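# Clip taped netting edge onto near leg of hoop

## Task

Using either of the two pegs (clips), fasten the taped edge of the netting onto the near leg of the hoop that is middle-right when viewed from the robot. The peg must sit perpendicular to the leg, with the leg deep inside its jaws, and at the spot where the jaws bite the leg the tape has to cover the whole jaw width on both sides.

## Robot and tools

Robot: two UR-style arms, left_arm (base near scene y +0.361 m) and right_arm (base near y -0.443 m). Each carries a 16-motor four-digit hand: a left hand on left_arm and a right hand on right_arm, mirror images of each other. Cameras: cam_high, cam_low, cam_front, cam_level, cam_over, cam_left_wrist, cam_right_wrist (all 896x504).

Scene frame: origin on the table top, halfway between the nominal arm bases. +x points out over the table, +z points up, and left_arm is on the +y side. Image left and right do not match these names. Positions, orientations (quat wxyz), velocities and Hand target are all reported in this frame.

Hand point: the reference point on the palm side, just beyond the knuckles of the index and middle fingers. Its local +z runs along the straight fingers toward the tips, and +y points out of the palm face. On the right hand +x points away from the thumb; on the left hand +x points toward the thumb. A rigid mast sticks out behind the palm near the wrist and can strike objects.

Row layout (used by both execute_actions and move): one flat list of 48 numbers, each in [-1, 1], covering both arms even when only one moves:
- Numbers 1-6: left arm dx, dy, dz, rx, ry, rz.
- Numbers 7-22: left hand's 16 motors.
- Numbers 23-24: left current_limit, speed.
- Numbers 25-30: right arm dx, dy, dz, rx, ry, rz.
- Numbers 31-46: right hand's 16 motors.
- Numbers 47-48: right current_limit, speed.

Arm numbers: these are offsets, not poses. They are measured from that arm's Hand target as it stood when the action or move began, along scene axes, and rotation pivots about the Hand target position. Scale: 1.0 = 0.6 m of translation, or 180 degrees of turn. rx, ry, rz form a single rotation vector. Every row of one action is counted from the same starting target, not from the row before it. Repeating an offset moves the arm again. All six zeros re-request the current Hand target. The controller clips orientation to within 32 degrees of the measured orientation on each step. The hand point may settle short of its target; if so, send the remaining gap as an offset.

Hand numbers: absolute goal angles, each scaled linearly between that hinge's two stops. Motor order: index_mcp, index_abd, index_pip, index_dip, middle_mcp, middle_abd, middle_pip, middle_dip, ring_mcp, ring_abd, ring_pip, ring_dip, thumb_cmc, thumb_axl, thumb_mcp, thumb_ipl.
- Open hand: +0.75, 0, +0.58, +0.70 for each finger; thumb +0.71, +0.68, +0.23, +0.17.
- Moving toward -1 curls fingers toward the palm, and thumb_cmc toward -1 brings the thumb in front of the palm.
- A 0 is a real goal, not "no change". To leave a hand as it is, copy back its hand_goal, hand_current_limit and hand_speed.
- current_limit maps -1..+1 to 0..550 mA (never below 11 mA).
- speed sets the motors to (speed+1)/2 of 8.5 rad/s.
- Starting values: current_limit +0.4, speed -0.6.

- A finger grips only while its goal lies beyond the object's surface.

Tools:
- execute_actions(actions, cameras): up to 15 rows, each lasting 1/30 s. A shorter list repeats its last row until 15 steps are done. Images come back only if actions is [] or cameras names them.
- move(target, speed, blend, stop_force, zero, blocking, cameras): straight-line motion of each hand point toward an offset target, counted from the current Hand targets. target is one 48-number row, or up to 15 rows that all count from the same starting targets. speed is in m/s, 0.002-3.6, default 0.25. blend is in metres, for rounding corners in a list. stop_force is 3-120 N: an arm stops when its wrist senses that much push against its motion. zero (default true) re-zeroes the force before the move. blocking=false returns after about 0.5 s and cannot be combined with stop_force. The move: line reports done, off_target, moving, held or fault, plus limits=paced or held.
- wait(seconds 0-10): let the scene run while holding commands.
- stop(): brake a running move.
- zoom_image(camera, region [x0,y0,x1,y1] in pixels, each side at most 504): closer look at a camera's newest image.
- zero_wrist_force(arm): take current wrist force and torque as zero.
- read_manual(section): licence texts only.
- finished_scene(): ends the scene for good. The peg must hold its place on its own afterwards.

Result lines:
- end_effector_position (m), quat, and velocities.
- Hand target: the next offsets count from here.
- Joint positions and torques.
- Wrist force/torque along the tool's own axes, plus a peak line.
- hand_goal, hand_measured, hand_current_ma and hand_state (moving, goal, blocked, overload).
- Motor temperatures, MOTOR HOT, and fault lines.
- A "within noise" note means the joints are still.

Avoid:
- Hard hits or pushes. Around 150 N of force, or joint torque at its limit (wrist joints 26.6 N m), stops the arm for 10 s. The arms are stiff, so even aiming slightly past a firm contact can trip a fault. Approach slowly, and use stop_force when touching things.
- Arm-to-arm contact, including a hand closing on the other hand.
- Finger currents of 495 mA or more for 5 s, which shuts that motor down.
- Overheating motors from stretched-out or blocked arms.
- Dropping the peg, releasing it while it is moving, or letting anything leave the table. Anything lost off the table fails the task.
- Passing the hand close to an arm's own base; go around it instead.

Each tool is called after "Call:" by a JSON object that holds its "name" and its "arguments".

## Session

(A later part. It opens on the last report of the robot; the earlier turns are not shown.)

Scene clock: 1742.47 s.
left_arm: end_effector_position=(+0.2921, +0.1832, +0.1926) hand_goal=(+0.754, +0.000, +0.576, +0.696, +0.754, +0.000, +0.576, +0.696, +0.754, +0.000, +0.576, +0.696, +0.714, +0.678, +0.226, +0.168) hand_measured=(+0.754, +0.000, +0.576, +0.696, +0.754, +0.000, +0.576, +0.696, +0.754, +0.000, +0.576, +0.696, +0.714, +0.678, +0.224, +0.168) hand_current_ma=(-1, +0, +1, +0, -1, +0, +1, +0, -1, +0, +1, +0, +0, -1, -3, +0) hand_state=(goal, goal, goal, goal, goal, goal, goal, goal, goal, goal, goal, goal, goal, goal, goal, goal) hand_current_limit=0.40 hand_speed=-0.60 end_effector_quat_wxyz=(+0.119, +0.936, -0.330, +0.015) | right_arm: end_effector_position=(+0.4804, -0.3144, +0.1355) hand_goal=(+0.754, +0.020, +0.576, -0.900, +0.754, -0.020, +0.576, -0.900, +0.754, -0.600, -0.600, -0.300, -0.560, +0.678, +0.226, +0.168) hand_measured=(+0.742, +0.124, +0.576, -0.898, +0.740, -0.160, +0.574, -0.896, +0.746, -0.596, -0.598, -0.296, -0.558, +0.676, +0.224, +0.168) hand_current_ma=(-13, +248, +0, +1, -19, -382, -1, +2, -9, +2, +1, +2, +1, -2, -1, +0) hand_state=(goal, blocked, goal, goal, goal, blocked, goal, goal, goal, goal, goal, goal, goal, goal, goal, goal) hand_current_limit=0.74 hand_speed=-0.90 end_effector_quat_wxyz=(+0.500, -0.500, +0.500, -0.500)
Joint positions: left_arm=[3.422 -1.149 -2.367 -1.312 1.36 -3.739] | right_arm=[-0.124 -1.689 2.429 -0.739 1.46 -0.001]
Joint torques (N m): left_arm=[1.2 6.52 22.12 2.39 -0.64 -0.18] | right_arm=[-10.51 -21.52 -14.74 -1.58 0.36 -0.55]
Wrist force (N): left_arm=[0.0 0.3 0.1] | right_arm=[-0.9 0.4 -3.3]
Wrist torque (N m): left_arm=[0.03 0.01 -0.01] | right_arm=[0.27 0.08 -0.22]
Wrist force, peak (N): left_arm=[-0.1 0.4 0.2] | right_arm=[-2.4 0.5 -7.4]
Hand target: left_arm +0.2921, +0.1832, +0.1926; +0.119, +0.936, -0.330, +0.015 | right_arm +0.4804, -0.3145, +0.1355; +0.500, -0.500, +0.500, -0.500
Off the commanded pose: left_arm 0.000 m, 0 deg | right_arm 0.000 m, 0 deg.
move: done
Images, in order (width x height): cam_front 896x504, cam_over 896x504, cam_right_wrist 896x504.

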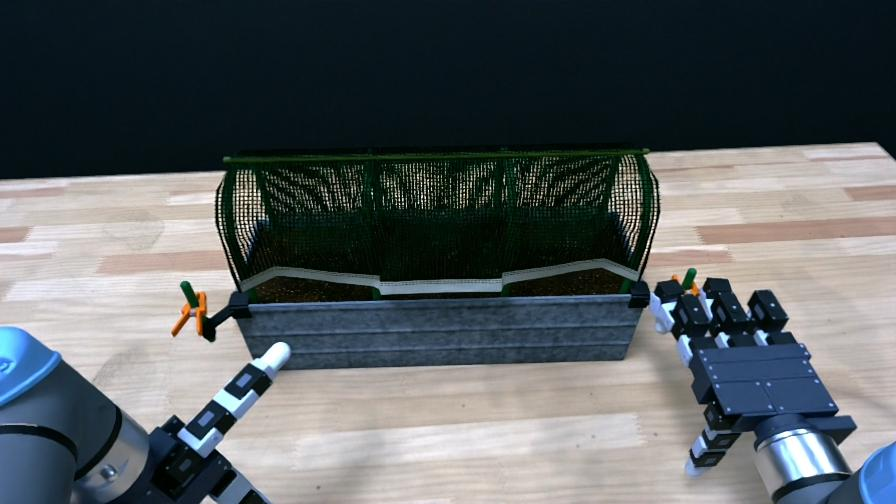

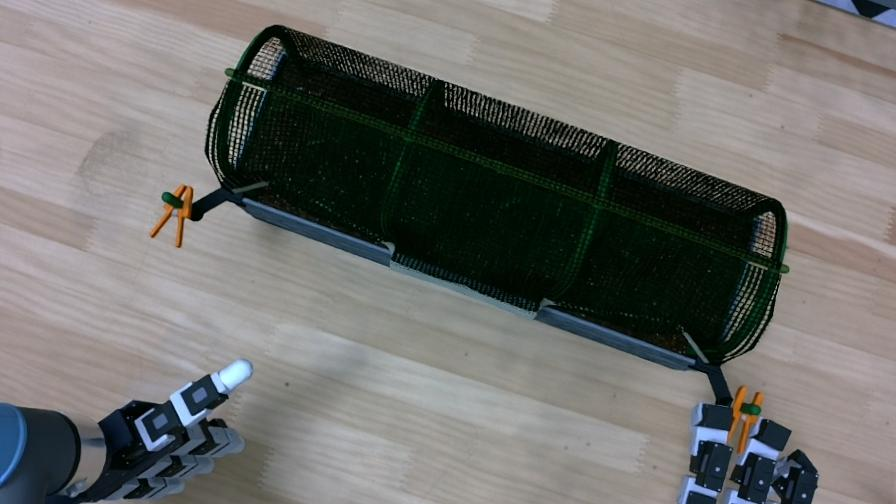

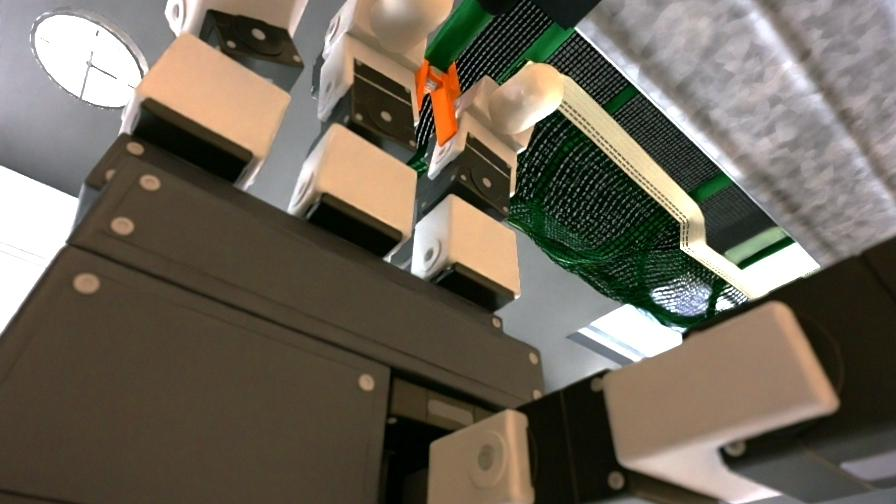

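Call:
{"name": "move", "arguments": {"target": [[0,0,0,0,0,0,0.754,0,0.576,0.696,0.754,0,0.576,0.696,0.754,0,0.576,0.696,0.714,0.678,0.226,0.168,0.4,-0.6,0,0,0,0,0,0,0.754,-0.08,0.576,-0.9,0.754,0.06,0.576,-0.9,0.754,-0.6,-0.6,-0.3,-0.56,0.678,0.226,0.168,0.74,-0.9]], "speed": 0.03, "cameras": ["cam_over", "cam_right_wrist", "cam_front"]}}

Call:
{"name": "zoom_image", "arguments": {"camera": "cam_over", "region": [690, 370, 790, 470]}}

Call:
{"name": "zoom_image", "arguments": {"camera": "cam_right_wrist", "region": [300, 0, 600, 160]}}

Scene clock: 1763.03 s.
left_arm: end_effector_position=(+0.2921, +0.1832, +0.1926) hand_goal=(+0.754, +0.000, +0.576, +0.696, +0.754, +0.000, +0.576, +0.696, +0.754, +0.000, +0.576, +0.696, +0.714, +0.678, +0.226, +0.168) hand_measured=(+0.754, +0.000, +0.576, +0.696, +0.754, +0.000, +0.576, +0.696, +0.754, +0.000, +0.576, +0.696, +0.714, +0.678, +0.224, +0.168) hand_current_ma=(-1, +0, +1, +0, -1, +0, +1, +0, -1, +0, +1, +0, +0, -1, -3, +0) hand_state=(goal, goal, goal, goal, goal, goal, goal, goal, goal, goal, goal, goal, goal, goal, goal, goal) hand_current_limit=0.40 hand_speed=-0.60 end_effector_quat_wxyz=(+0.119, +0.936, -0.330, +0.015) | right_arm: end_effector_position=(+0.4804, -0.3145, +0.1355) hand_goal=(+0.754, -0.080, +0.576, -0.900, +0.754, +0.060, +0.576, -0.900, +0.754, -0.600, -0.600, -0.300, -0.560, +0.678, +0.226, +0.168) hand_measured=(+0.742, +0.086, +0.574, -0.898, +0.740, -0.154, +0.574, -0.896, +0.746, -0.596, -0.598, -0.296, -0.558, +0.676, +0.224, +0.168) hand_current_ma=(-14, +479, +0, +1, -19, -478, -1, +2, -9, +2, +1, +2, +1, -2, -1, +0) hand_state=(goal, blocked, goal, goal, goal, blocked, goal, goal, goal, goal, goal, goal, goal, goal, goal, goal) hand_current_limit=0.74 hand_speed=-0.90 end_effector_quat_wxyz=(+0.500, -0.500, +0.500, -0.500)
Joint positions: left_arm=[3.422 -1.149 -2.367 -1.312 1.36 -3.739] | right_arm=[-0.124 -1.689 2.429 -0.739 1.46 -0.001]
Joint torques (N m): left_arm=[1.34 6.41 22.5 2.32 -0.59 -0.24] | right_arm=[-10.42 -17.09 -24.24 -3.62 1.71 -0.48]
Wrist force (N): left_arm=[-0.2 0.1 0.0] | right_arm=[-0.7 1.0 -2.0]
Wrist torque (N m): left_arm=[0.01 0.03 -0.02] | right_arm=[0.22 -0.01 -0.19]
Wrist force, peak (N): left_arm=[-0.1 0.5 0.0] | right_arm=[-0.4 0.6 -3.7]
Hand target: left_arm +0.2921, +0.1832, +0.1926; +0.119, +0.936, -0.330, +0.015 | right_arm +0.4804, -0.3145, +0.1355; +0.500, -0.500, +0.500, -0.500
Off the commanded pose: left_arm 0.000 m, 0 deg | right_arm 0.000 m, 0 deg.
move: done
Images, in order (width x height): cam_front 896x504, cam_over 896x504, cam_right_wrist 896x504.

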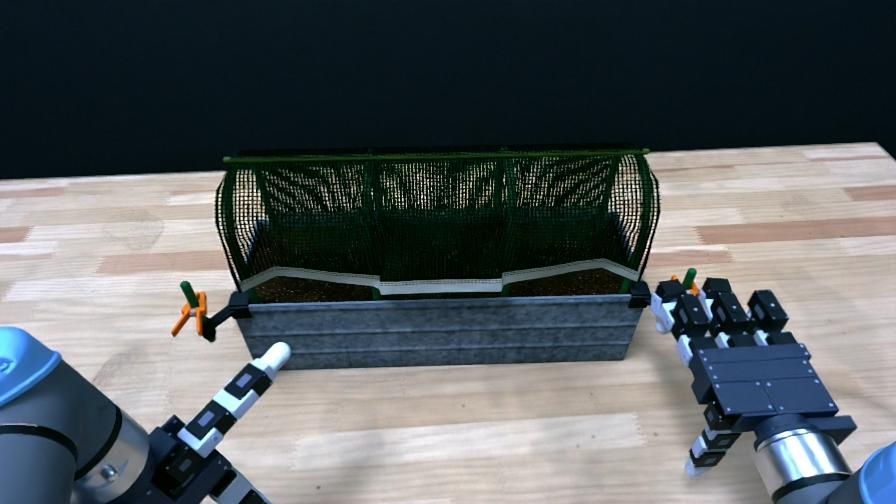

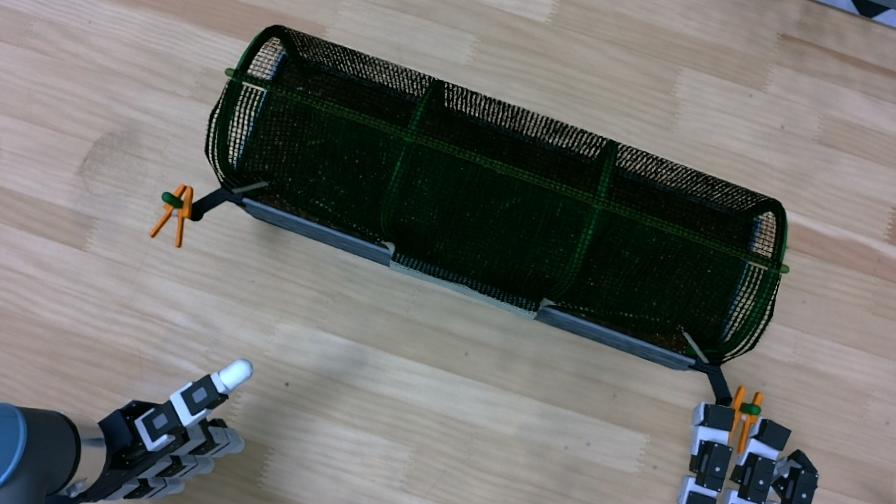

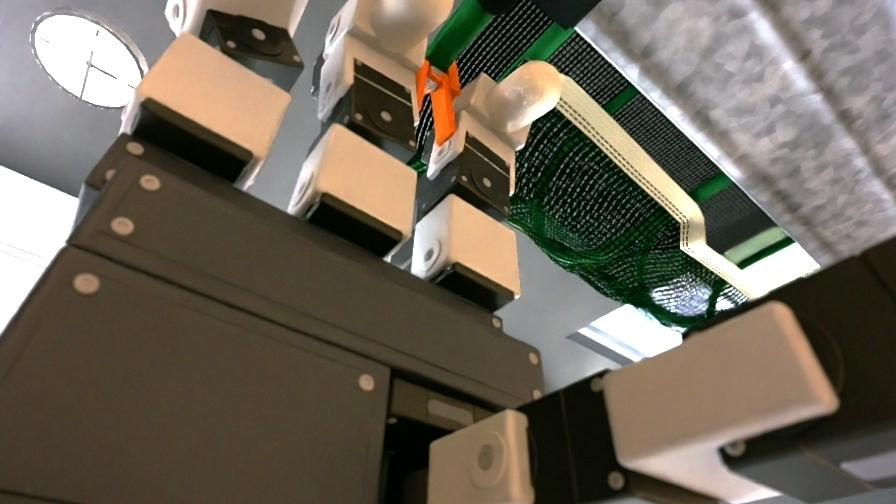

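Scaled by 5.040.

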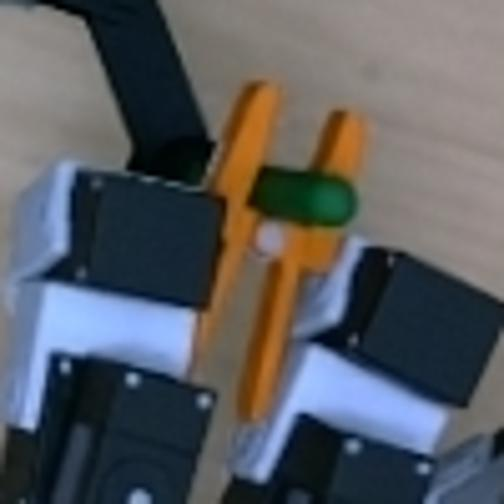

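Scaled by 1.680.

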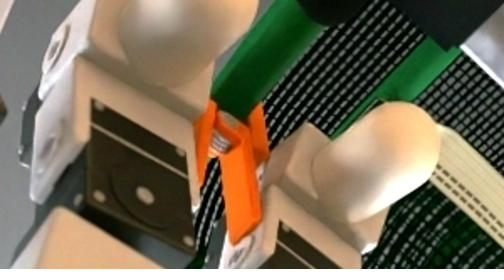

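Call:
{"name": "move", "arguments": {"target": [[0,0,0,0,0,0,0.754,0,0.576,0.696,0.754,0,0.576,0.696,0.754,0,0.576,0.696,0.714,0.678,0.226,0.168,0.4,-0.6,0,0,0,0,0,0,0.754,0.5,0.576,-0.9,0.754,-0.5,0.576,-0.9,0.754,-0.6,-0.6,-0.3,-0.56,0.678,0.226,0.168,0.5,-0.88],[0,0,0,0,0,0,0.754,0,0.576,0.696,0.754,0,0.576,0.696,0.754,0,0.576,0.696,0.714,0.678,0.226,0.168,0.4,-0.6,-0.1333,0,0,0,0,0,0.754,0.5,0.576,-0.9,0.754,-0.5,0.576,-0.9,0.754,-0.6,-0.6,-0.3,-0.56,0.678,0.226,0.168,0.5,-0.7],[0,0,0,0,0,0,0.754,0,0.576,0.696,0.754,0,0.576,0.696,0.754,0,0.576,0.696,0.714,0.678,0.226,0.168,0.4,-0.6,-0.1333,0,0.0308,0,0,0,0.754,0.44,-0.737,-0.61,0.754,-0.44,-0.737,-0.61,0.754,-0.5,-0.737,-0.61,-0.56,0.678,0.226,0.168,0.5,-0.5]], "speed": 0.08, "cameras": ["cam_over", "cam_right_wrist", "cam_front", "cam_level"]}}

Call:
{"name": "zoom_image", "arguments": {"camera": "cam_level", "region": [736, 200, 896, 360]}}

Call:
{"name": "zoom_image", "arguments": {"camera": "cam_front", "region": [616, 230, 836, 400]}}

Scene clock: 1842.97 s.
left_arm: end_effector_position=(+0.2921, +0.1832, +0.1926) hand_goal=(+0.754, +0.000, +0.576, +0.696, +0.754, +0.000, +0.576, +0.696, +0.754, +0.000, +0.576, +0.696, +0.714, +0.678, +0.226, +0.168) hand_measured=(+0.754, +0.000, +0.576, +0.696, +0.754, +0.000, +0.576, +0.696, +0.754, +0.000, +0.576, +0.696, +0.714, +0.678, +0.224, +0.168) hand_current_ma=(-1, +0, +1, +0, -1, +0, +1, +0, -1, +0, +1, +0, +0, -1, -3, +0) hand_state=(goal, goal, goal, goal, goal, goal, goal, goal, goal, goal, goal, goal, goal, goal, goal, goal) hand_current_limit=0.40 hand_speed=-0.60 end_effector_quat_wxyz=(+0.119, +0.936, -0.330, +0.015) | right_arm: end_effector_position=(+0.4004, -0.3145, +0.1540) hand_goal=(+0.754, +0.440, -0.736, -0.610, +0.754, -0.440, -0.736, -0.610, +0.754, -0.500, -0.736, -0.610, -0.560, +0.678, +0.226, +0.168) hand_measured=(+0.742, +0.442, -0.732, -0.612, +0.740, -0.442, -0.734, -0.612, +0.746, -0.504, -0.732, -0.606, -0.558, +0.676, +0.224, +0.168) hand_current_ma=(-14, +1, +2, -1, -19, -1, +1, -1, -9, -2, +2, +2, +1, -2, -1, +0) hand_state=(goal, goal, goal, goal, goal, goal, goal, goal, goal, goal, goal, goal, goal, goal, goal, goal) hand_current_limit=0.50 hand_speed=-0.50 end_effector_quat_wxyz=(+0.500, -0.500, +0.500, -0.500)
Joint positions: left_arm=[3.422 -1.149 -2.367 -1.312 1.36 -3.739] | right_arm=[-0.18 -2.006 2.568 -0.563 1.404 -0.001]
Joint torques (N m): left_arm=[1.21 6.71 21.78 2.22 -0.6 -0.09] | right_arm=[-11.21 7.99 -11.11 -0.36 -1.49 -1.63]
Wrist force (N): left_arm=[-0.1 0.1 0.0] | right_arm=[0.0 1.4 -0.7]
Wrist torque (N m): left_arm=[0.01 0.01 -0.01] | right_arm=[0.24 0.01 -0.09]
Wrist force, peak (N): left_arm=[-0.1 0.3 0.4] | right_arm=[-1.2 0.7 -8.8]
Hand target: left_arm +0.2921, +0.1832, +0.1926; +0.119, +0.936, -0.330, +0.015 | right_arm +0.4004, -0.3145, +0.1540; +0.500, -0.500, +0.500, -0.500
Off the commanded pose: left_arm 0.000 m, 0 deg | right_arm 0.000 m, 0 deg.
move: done
Images, in order (width x height): cam_front 896x504, cam_level 896x504, cam_over 896x504, cam_right_wrist 896x504.

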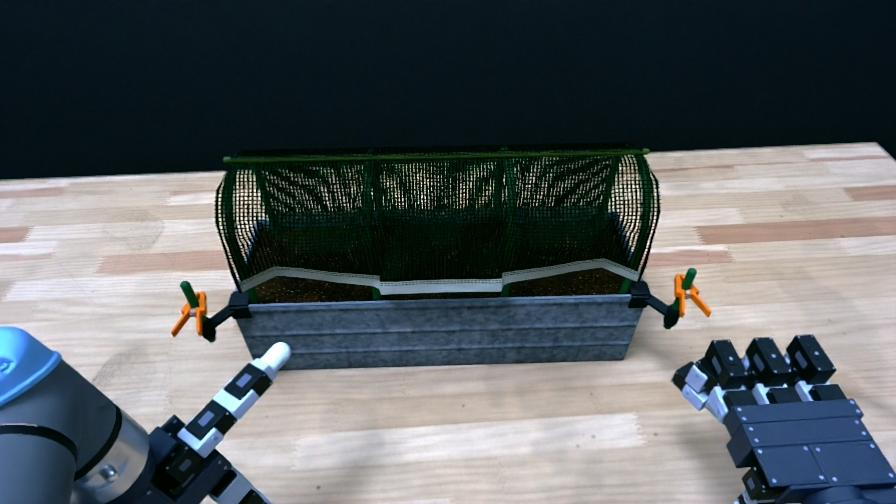

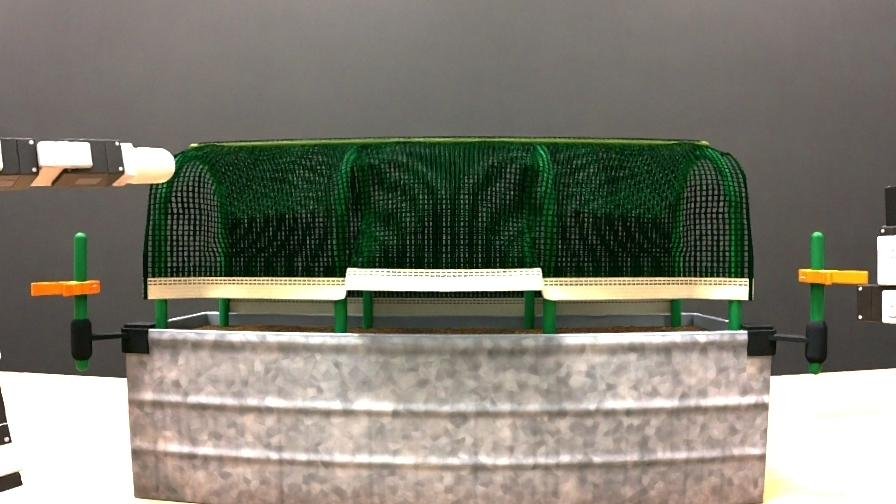

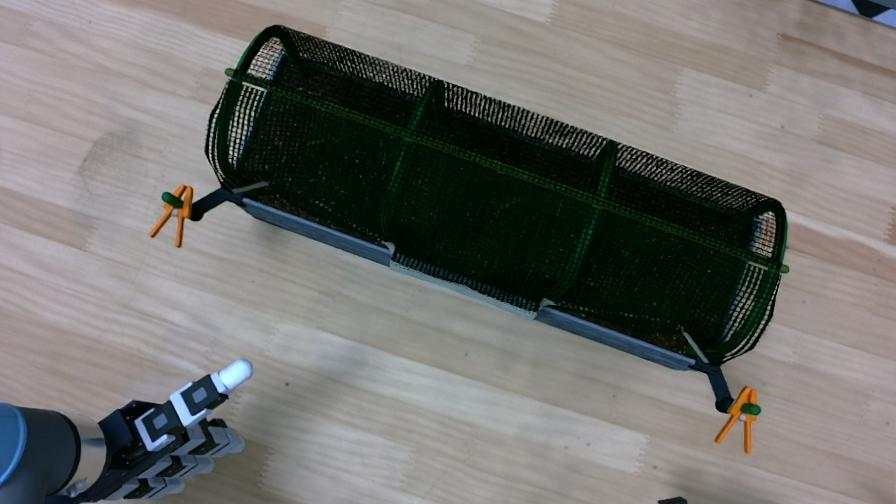

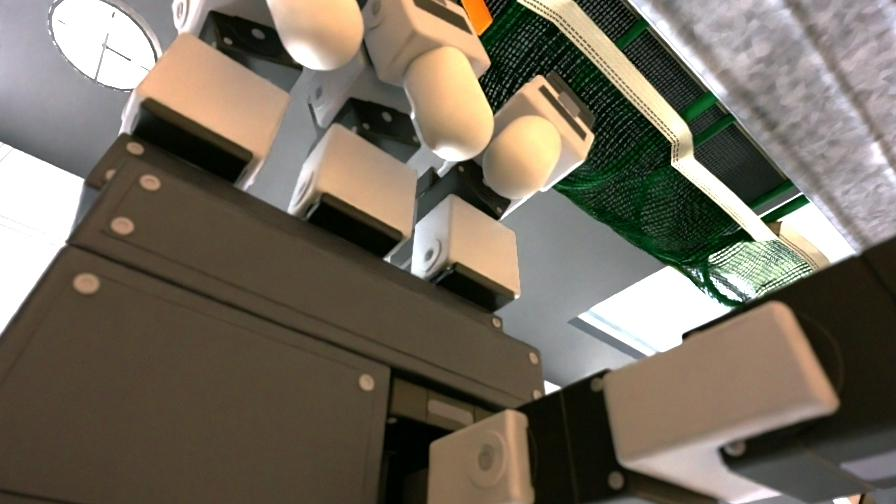

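Scaled by 3.150.

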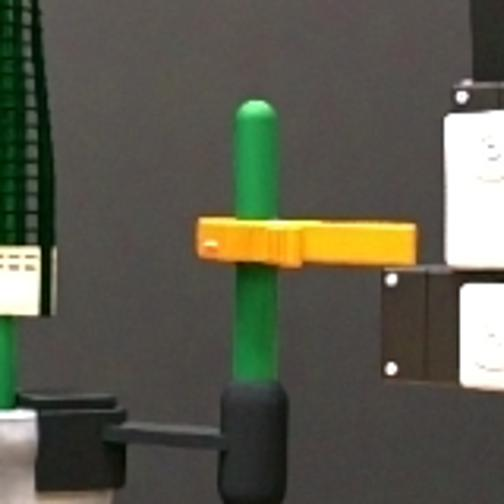

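Scaled by 2.291.

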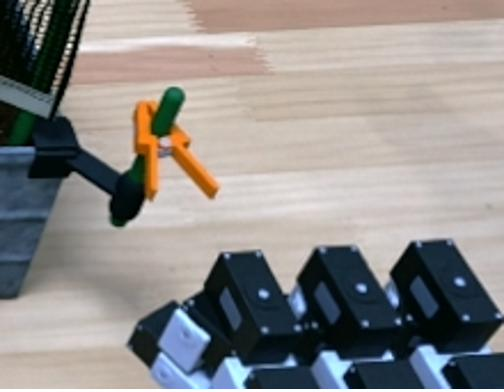

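Call:
{"name": "move", "arguments": {"target": [[0,0,0,0,0,0,0.754,0,0.576,0.696,0.754,0,0.576,0.696,0.754,0,0.576,0.696,0.714,0.678,0.226,0.168,0.4,-0.6,0.1333,0,0,0,0,0,0.754,0.44,-0.737,-0.61,0.754,-0.44,-0.737,-0.61,0.754,-0.5,-0.737,-0.61,-0.56,0.678,0.226,0.168,0.5,-0.5]], "speed": 0.06, "stop_force": 4, "cameras": ["cam_over", "cam_right_wrist", "cam_front", "cam_level"]}}

Call:
{"name": "zoom_image", "arguments": {"camera": "cam_level", "region": [736, 200, 896, 360]}}

Call:
{"name": "zoom_image", "arguments": {"camera": "cam_front", "region": [636, 250, 796, 370]}}

Call:
{"name": "zoom_image", "arguments": {"camera": "cam_over", "region": [680, 360, 820, 500]}}

Call:
{"name": "zoom_image", "arguments": {"camera": "cam_right_wrist", "region": [300, 0, 600, 160]}}

Scene clock: 1884.73 s.
left_arm: end_effector_position=(+0.2921, +0.1832, +0.1926) hand_goal=(+0.754, +0.000, +0.576, +0.696, +0.754, +0.000, +0.576, +0.696, +0.754, +0.000, +0.576, +0.696, +0.714, +0.678, +0.226, +0.168) hand_measured=(+0.754, +0.000, +0.576, +0.696, +0.754, +0.000, +0.576, +0.696, +0.754, +0.000, +0.576, +0.696, +0.714, +0.678, +0.224, +0.168) hand_current_ma=(-1, +0, +1, +0, -1, +0, +1, +0, -1, +0, +1, +0, +0, -1, -3, +0) hand_state=(goal, goal, goal, goal, goal, goal, goal, goal, goal, goal, goal, goal, goal, goal, goal, goal) hand_current_limit=0.40 hand_speed=-0.60 end_effector_quat_wxyz=(+0.119, +0.936, -0.330, +0.015) | right_arm: end_effector_position=(+0.4808, -0.3145, +0.1539) hand_goal=(+0.754, +0.440, -0.736, -0.610, +0.754, -0.440, -0.736, -0.610, +0.754, -0.500, -0.736, -0.610, -0.560, +0.678, +0.226, +0.168) hand_measured=(+0.742, +0.446, -0.736, -0.612, +0.738, -0.446, -0.736, -0.612, +0.746, -0.504, -0.732, -0.606, -0.558, +0.676, +0.224, +0.168) hand_current_ma=(-14, +4, +0, -1, -20, -3, +0, -1, -9, -2, +2, +2, +1, -2, -1, +0) hand_state=(goal, goal, goal, goal, goal, goal, goal, goal, goal, goal, goal, goal, goal, goal, goal, goal) hand_current_limit=0.50 hand_speed=-0.50 end_effector_quat_wxyz=(+0.500, -0.500, +0.500, -0.500)
Joint positions: left_arm=[3.422 -1.149 -2.367 -1.312 1.36 -3.739] | right_arm=[-0.123 -1.731 2.4 -0.669 1.46 -0.001]
Joint torques (N m): left_arm=[1.27 6.53 21.49 2.35 -0.58 -0.1] | right_arm=[-10.48 -22.37 -11.19 -0.81 -0.93 1.29]
Wrist force (N): left_arm=[0.1 0.1 0.2] | right_arm=[-0.6 0.6 -4.2]
Wrist torque (N m): left_arm=[-0.01 0.00 0.01] | right_arm=[0.32 0.00 -0.16]
Wrist force, peak (N): left_arm=[-0.2 0.4 0.2] | right_arm=[-0.3 0.6 -5.2]
Hand target: left_arm +0.2921, +0.1832, +0.1926; +0.119, +0.936, -0.330, +0.015 | right_arm +0.4808, -0.3145, +0.1539; +0.500, -0.500, +0.500, -0.500
Off the commanded pose: left_arm 0.000 m, 0 deg | right_arm 0.000 m, 0 deg.
move: contact (right_arm)
Images, in order (width x height): cam_front 896x504, cam_level 896x504, cam_over 896x504, cam_right_wrist 896x504.

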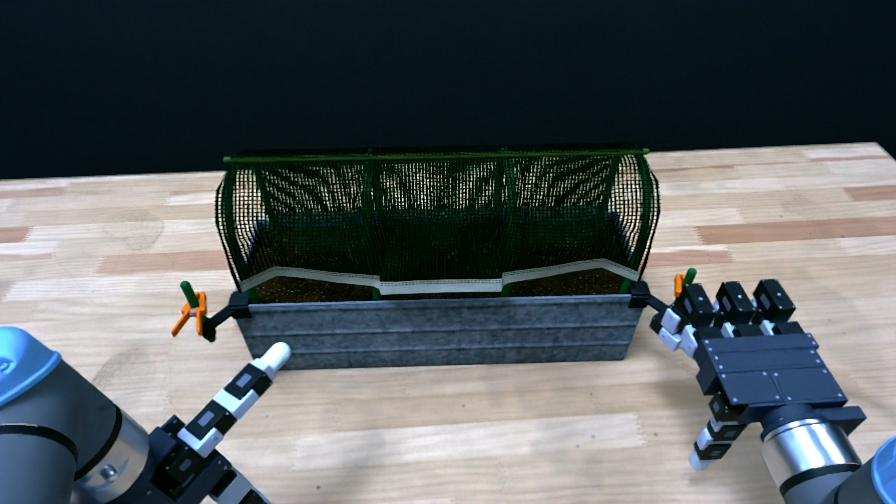

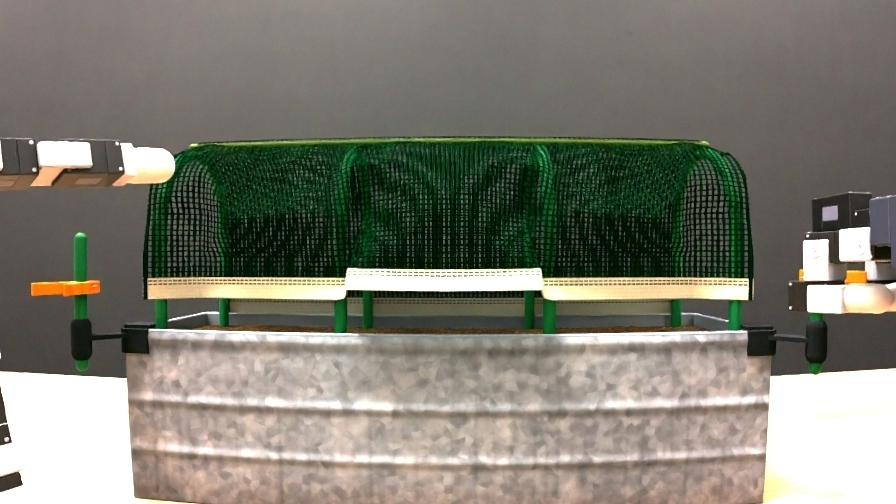

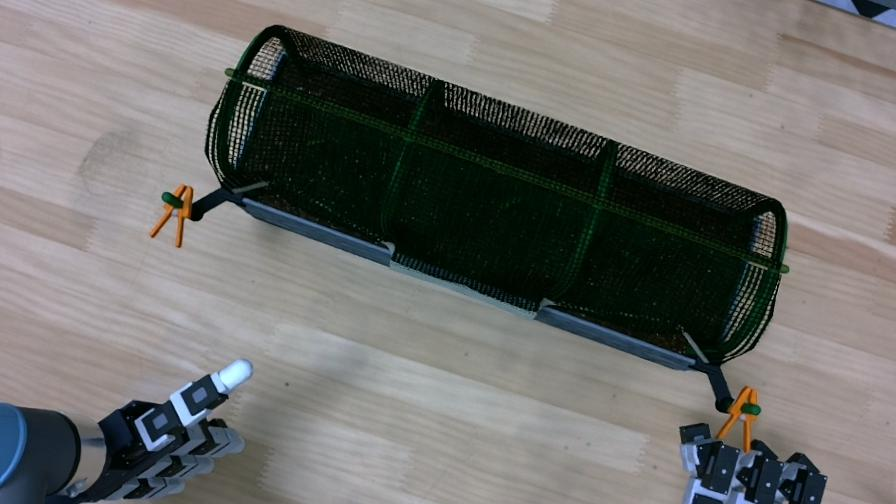

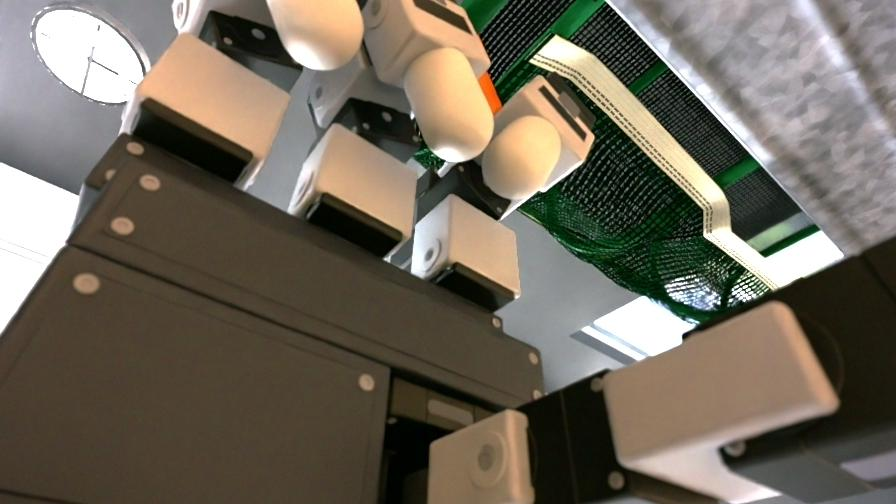

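Scaled by 3.150.

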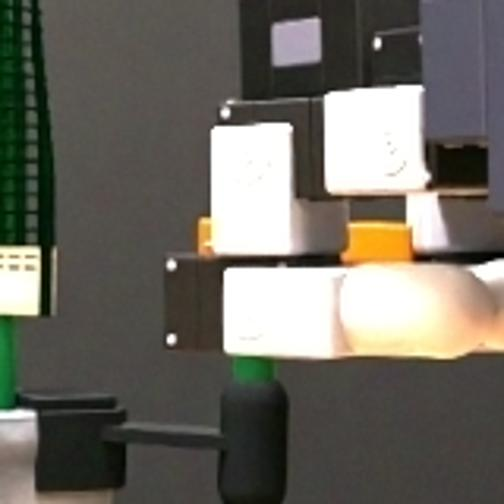

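Scaled by 3.150.

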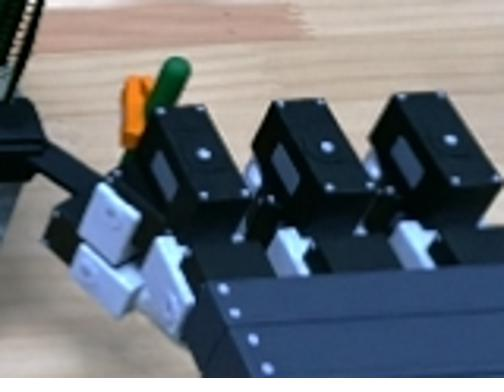

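Scaled by 3.600.

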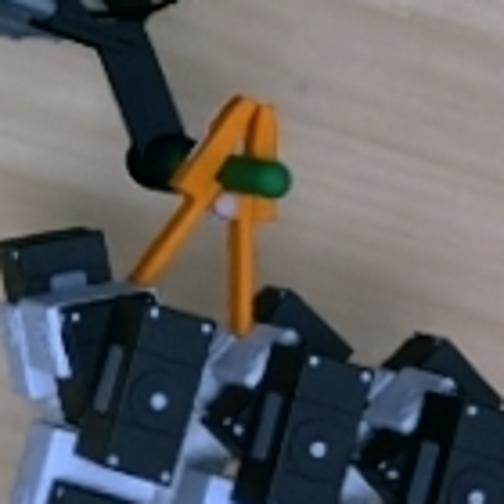

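Scaled by 1.680.

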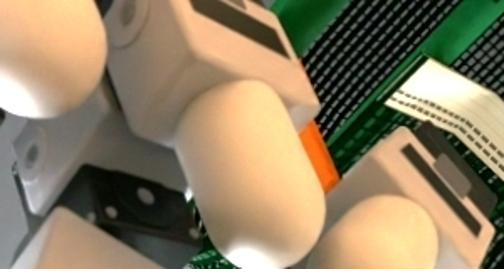

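Call:
{"name": "move", "arguments": {"target": [[0,0,0,0,0,0,0.754,0,0.576,0.696,0.754,0,0.576,0.696,0.754,0,0.576,0.696,0.714,0.678,0.226,0.168,0.4,-0.6,-0.0333,0,0,0,0,0,0.754,0.44,-0.737,-0.61,0.754,-0.44,-0.737,-0.61,0.754,-0.5,-0.737,-0.61,-0.56,0.678,0.226,0.168,0.5,-0.5],[0,0,0,0,0,0,0.754,0,0.576,0.696,0.754,0,0.576,0.696,0.754,0,0.576,0.696,0.714,0.678,0.226,0.168,0.4,-0.6,-0.0333,0,0.0267,0,0,0,0.754,0.57,-0.737,0.2,0.754,-0.57,-0.737,0.2,0.754,-0.64,-0.737,0.2,-0.56,0.678,0.226,0.168,0.5,-0.5]], "speed": 0.05, "cameras": ["cam_over", "cam_right_wrist", "cam_front", "cam_level"]}}

Call:
{"name": "zoom_image", "arguments": {"camera": "cam_level", "region": [736, 200, 896, 360]}}

Call:
{"name": "zoom_image", "arguments": {"camera": "cam_over", "region": [680, 360, 820, 500]}}

Call:
{"name": "zoom_image", "arguments": {"camera": "cam_right_wrist", "region": [300, 0, 600, 160]}}

Scene clock: 1977.87 s.
left_arm: end_effector_position=(+0.2921, +0.1832, +0.1926) hand_goal=(+0.754, +0.000, +0.576, +0.696, +0.754, +0.000, +0.576, +0.696, +0.754, +0.000, +0.576, +0.696, +0.714, +0.678, +0.226, +0.168) hand_measured=(+0.754, +0.000, +0.576, +0.696, +0.754, +0.000, +0.576, +0.696, +0.754, +0.000, +0.576, +0.696, +0.714, +0.678, +0.224, +0.168) hand_current_ma=(-1, +0, +1, +0, -1, +0, +1, +0, -1, +0, +1, +0, +0, -1, -3, +0) hand_state=(goal, goal, goal, goal, goal, goal, goal, goal, goal, goal, goal, goal, goal, goal, goal, goal) hand_current_limit=0.40 hand_speed=-0.60 end_effector_quat_wxyz=(+0.119, +0.936, -0.330, +0.015) | right_arm: end_effector_position=(+0.4609, -0.3145, +0.1699) hand_goal=(+0.754, +0.570, -0.736, +0.200, +0.754, -0.570, -0.736, +0.200, +0.754, -0.640, -0.736, +0.200, -0.560, +0.678, +0.226, +0.168) hand_measured=(+0.742, +0.568, -0.732, +0.198, +0.738, -0.566, -0.734, +0.198, +0.746, -0.636, -0.732, +0.198, -0.558, +0.676, +0.224, +0.168) hand_current_ma=(-14, -1, +2, -1, -20, +1, +1, -1, -9, +2, +2, -1, +1, -2, -1, +0) hand_state=(goal, goal, goal, goal, goal, goal, goal, goal, goal, goal, goal, goal, goal, goal, goal, goal) hand_current_limit=0.50 hand_speed=-0.50 end_effector_quat_wxyz=(+0.500, -0.500, +0.500, -0.500)
Joint positions: left_arm=[3.422 -1.149 -2.367 -1.312 1.36 -3.739] | right_arm=[-0.134 -1.824 2.417 -0.593 1.45 -0.001]
Joint torques (N m): left_arm=[0.63 7.1 21.29 2.39 -0.55 -0.07] | right_arm=[10.19 0.51 -11.35 -0.28 -1.24 -0.29]
Wrist force (N): left_arm=[-0.2 0.2 0.1] | right_arm=[0.0 1.0 -0.8]
Wrist torque (N m): left_arm=[0.02 0.03 -0.02] | right_arm=[0.18 -0.03 -0.10]
Wrist force, peak (N): left_arm=[0.0 0.5 -0.1] | right_arm=[-0.3 0.5 -4.7]
Hand target: left_arm +0.2921, +0.1832, +0.1926; +0.119, +0.936, -0.330, +0.015 | right_arm +0.4609, -0.3145, +0.1699; +0.500, -0.500, +0.500, -0.500
Off the commanded pose: left_arm 0.000 m, 0 deg | right_arm 0.000 m, 0 deg.
move: done
Images, in order (width x height): cam_front 896x504, cam_level 896x504, cam_over 896x504, cam_right_wrist 896x504.

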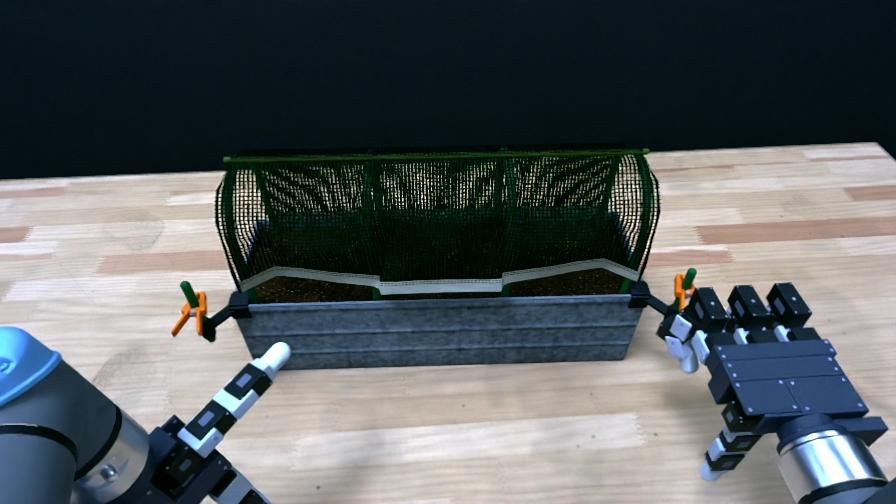

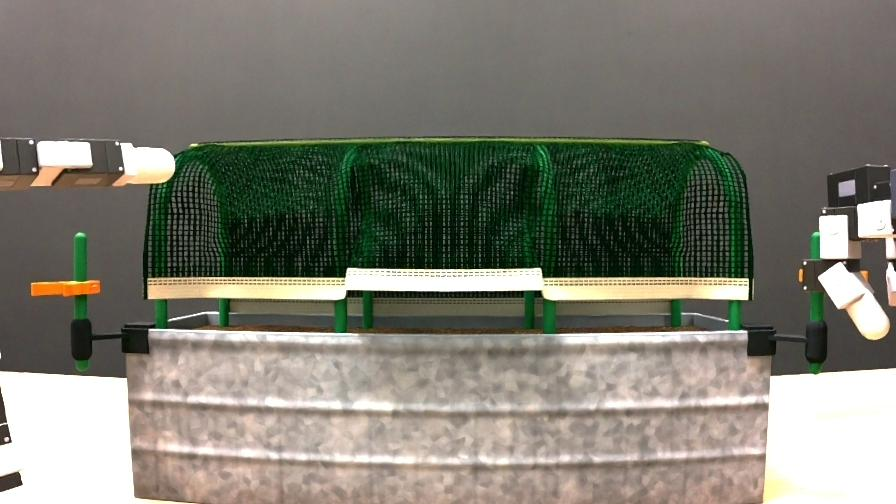

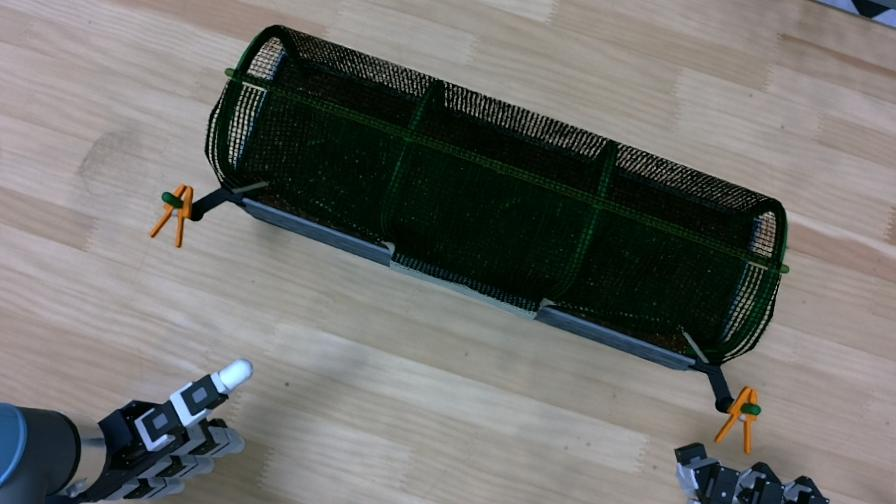

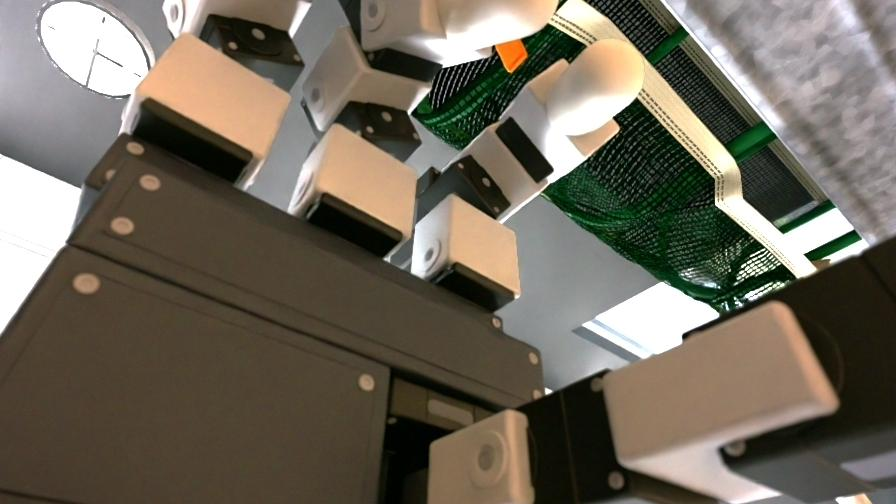

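Scaled by 3.150.

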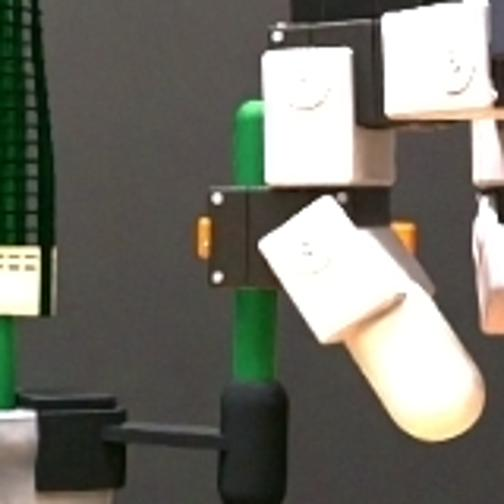

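Scaled by 3.600.

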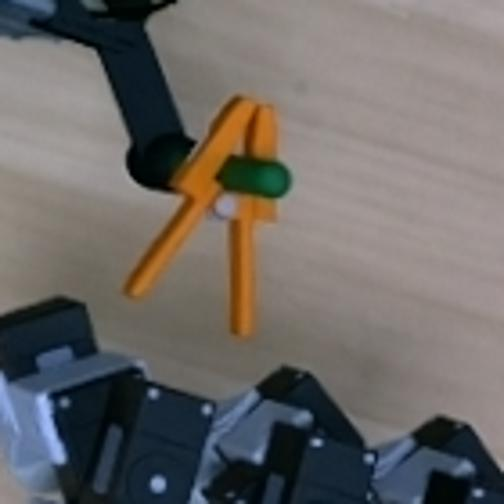

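Scaled by 1.680.

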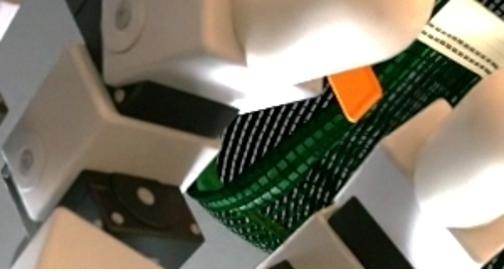

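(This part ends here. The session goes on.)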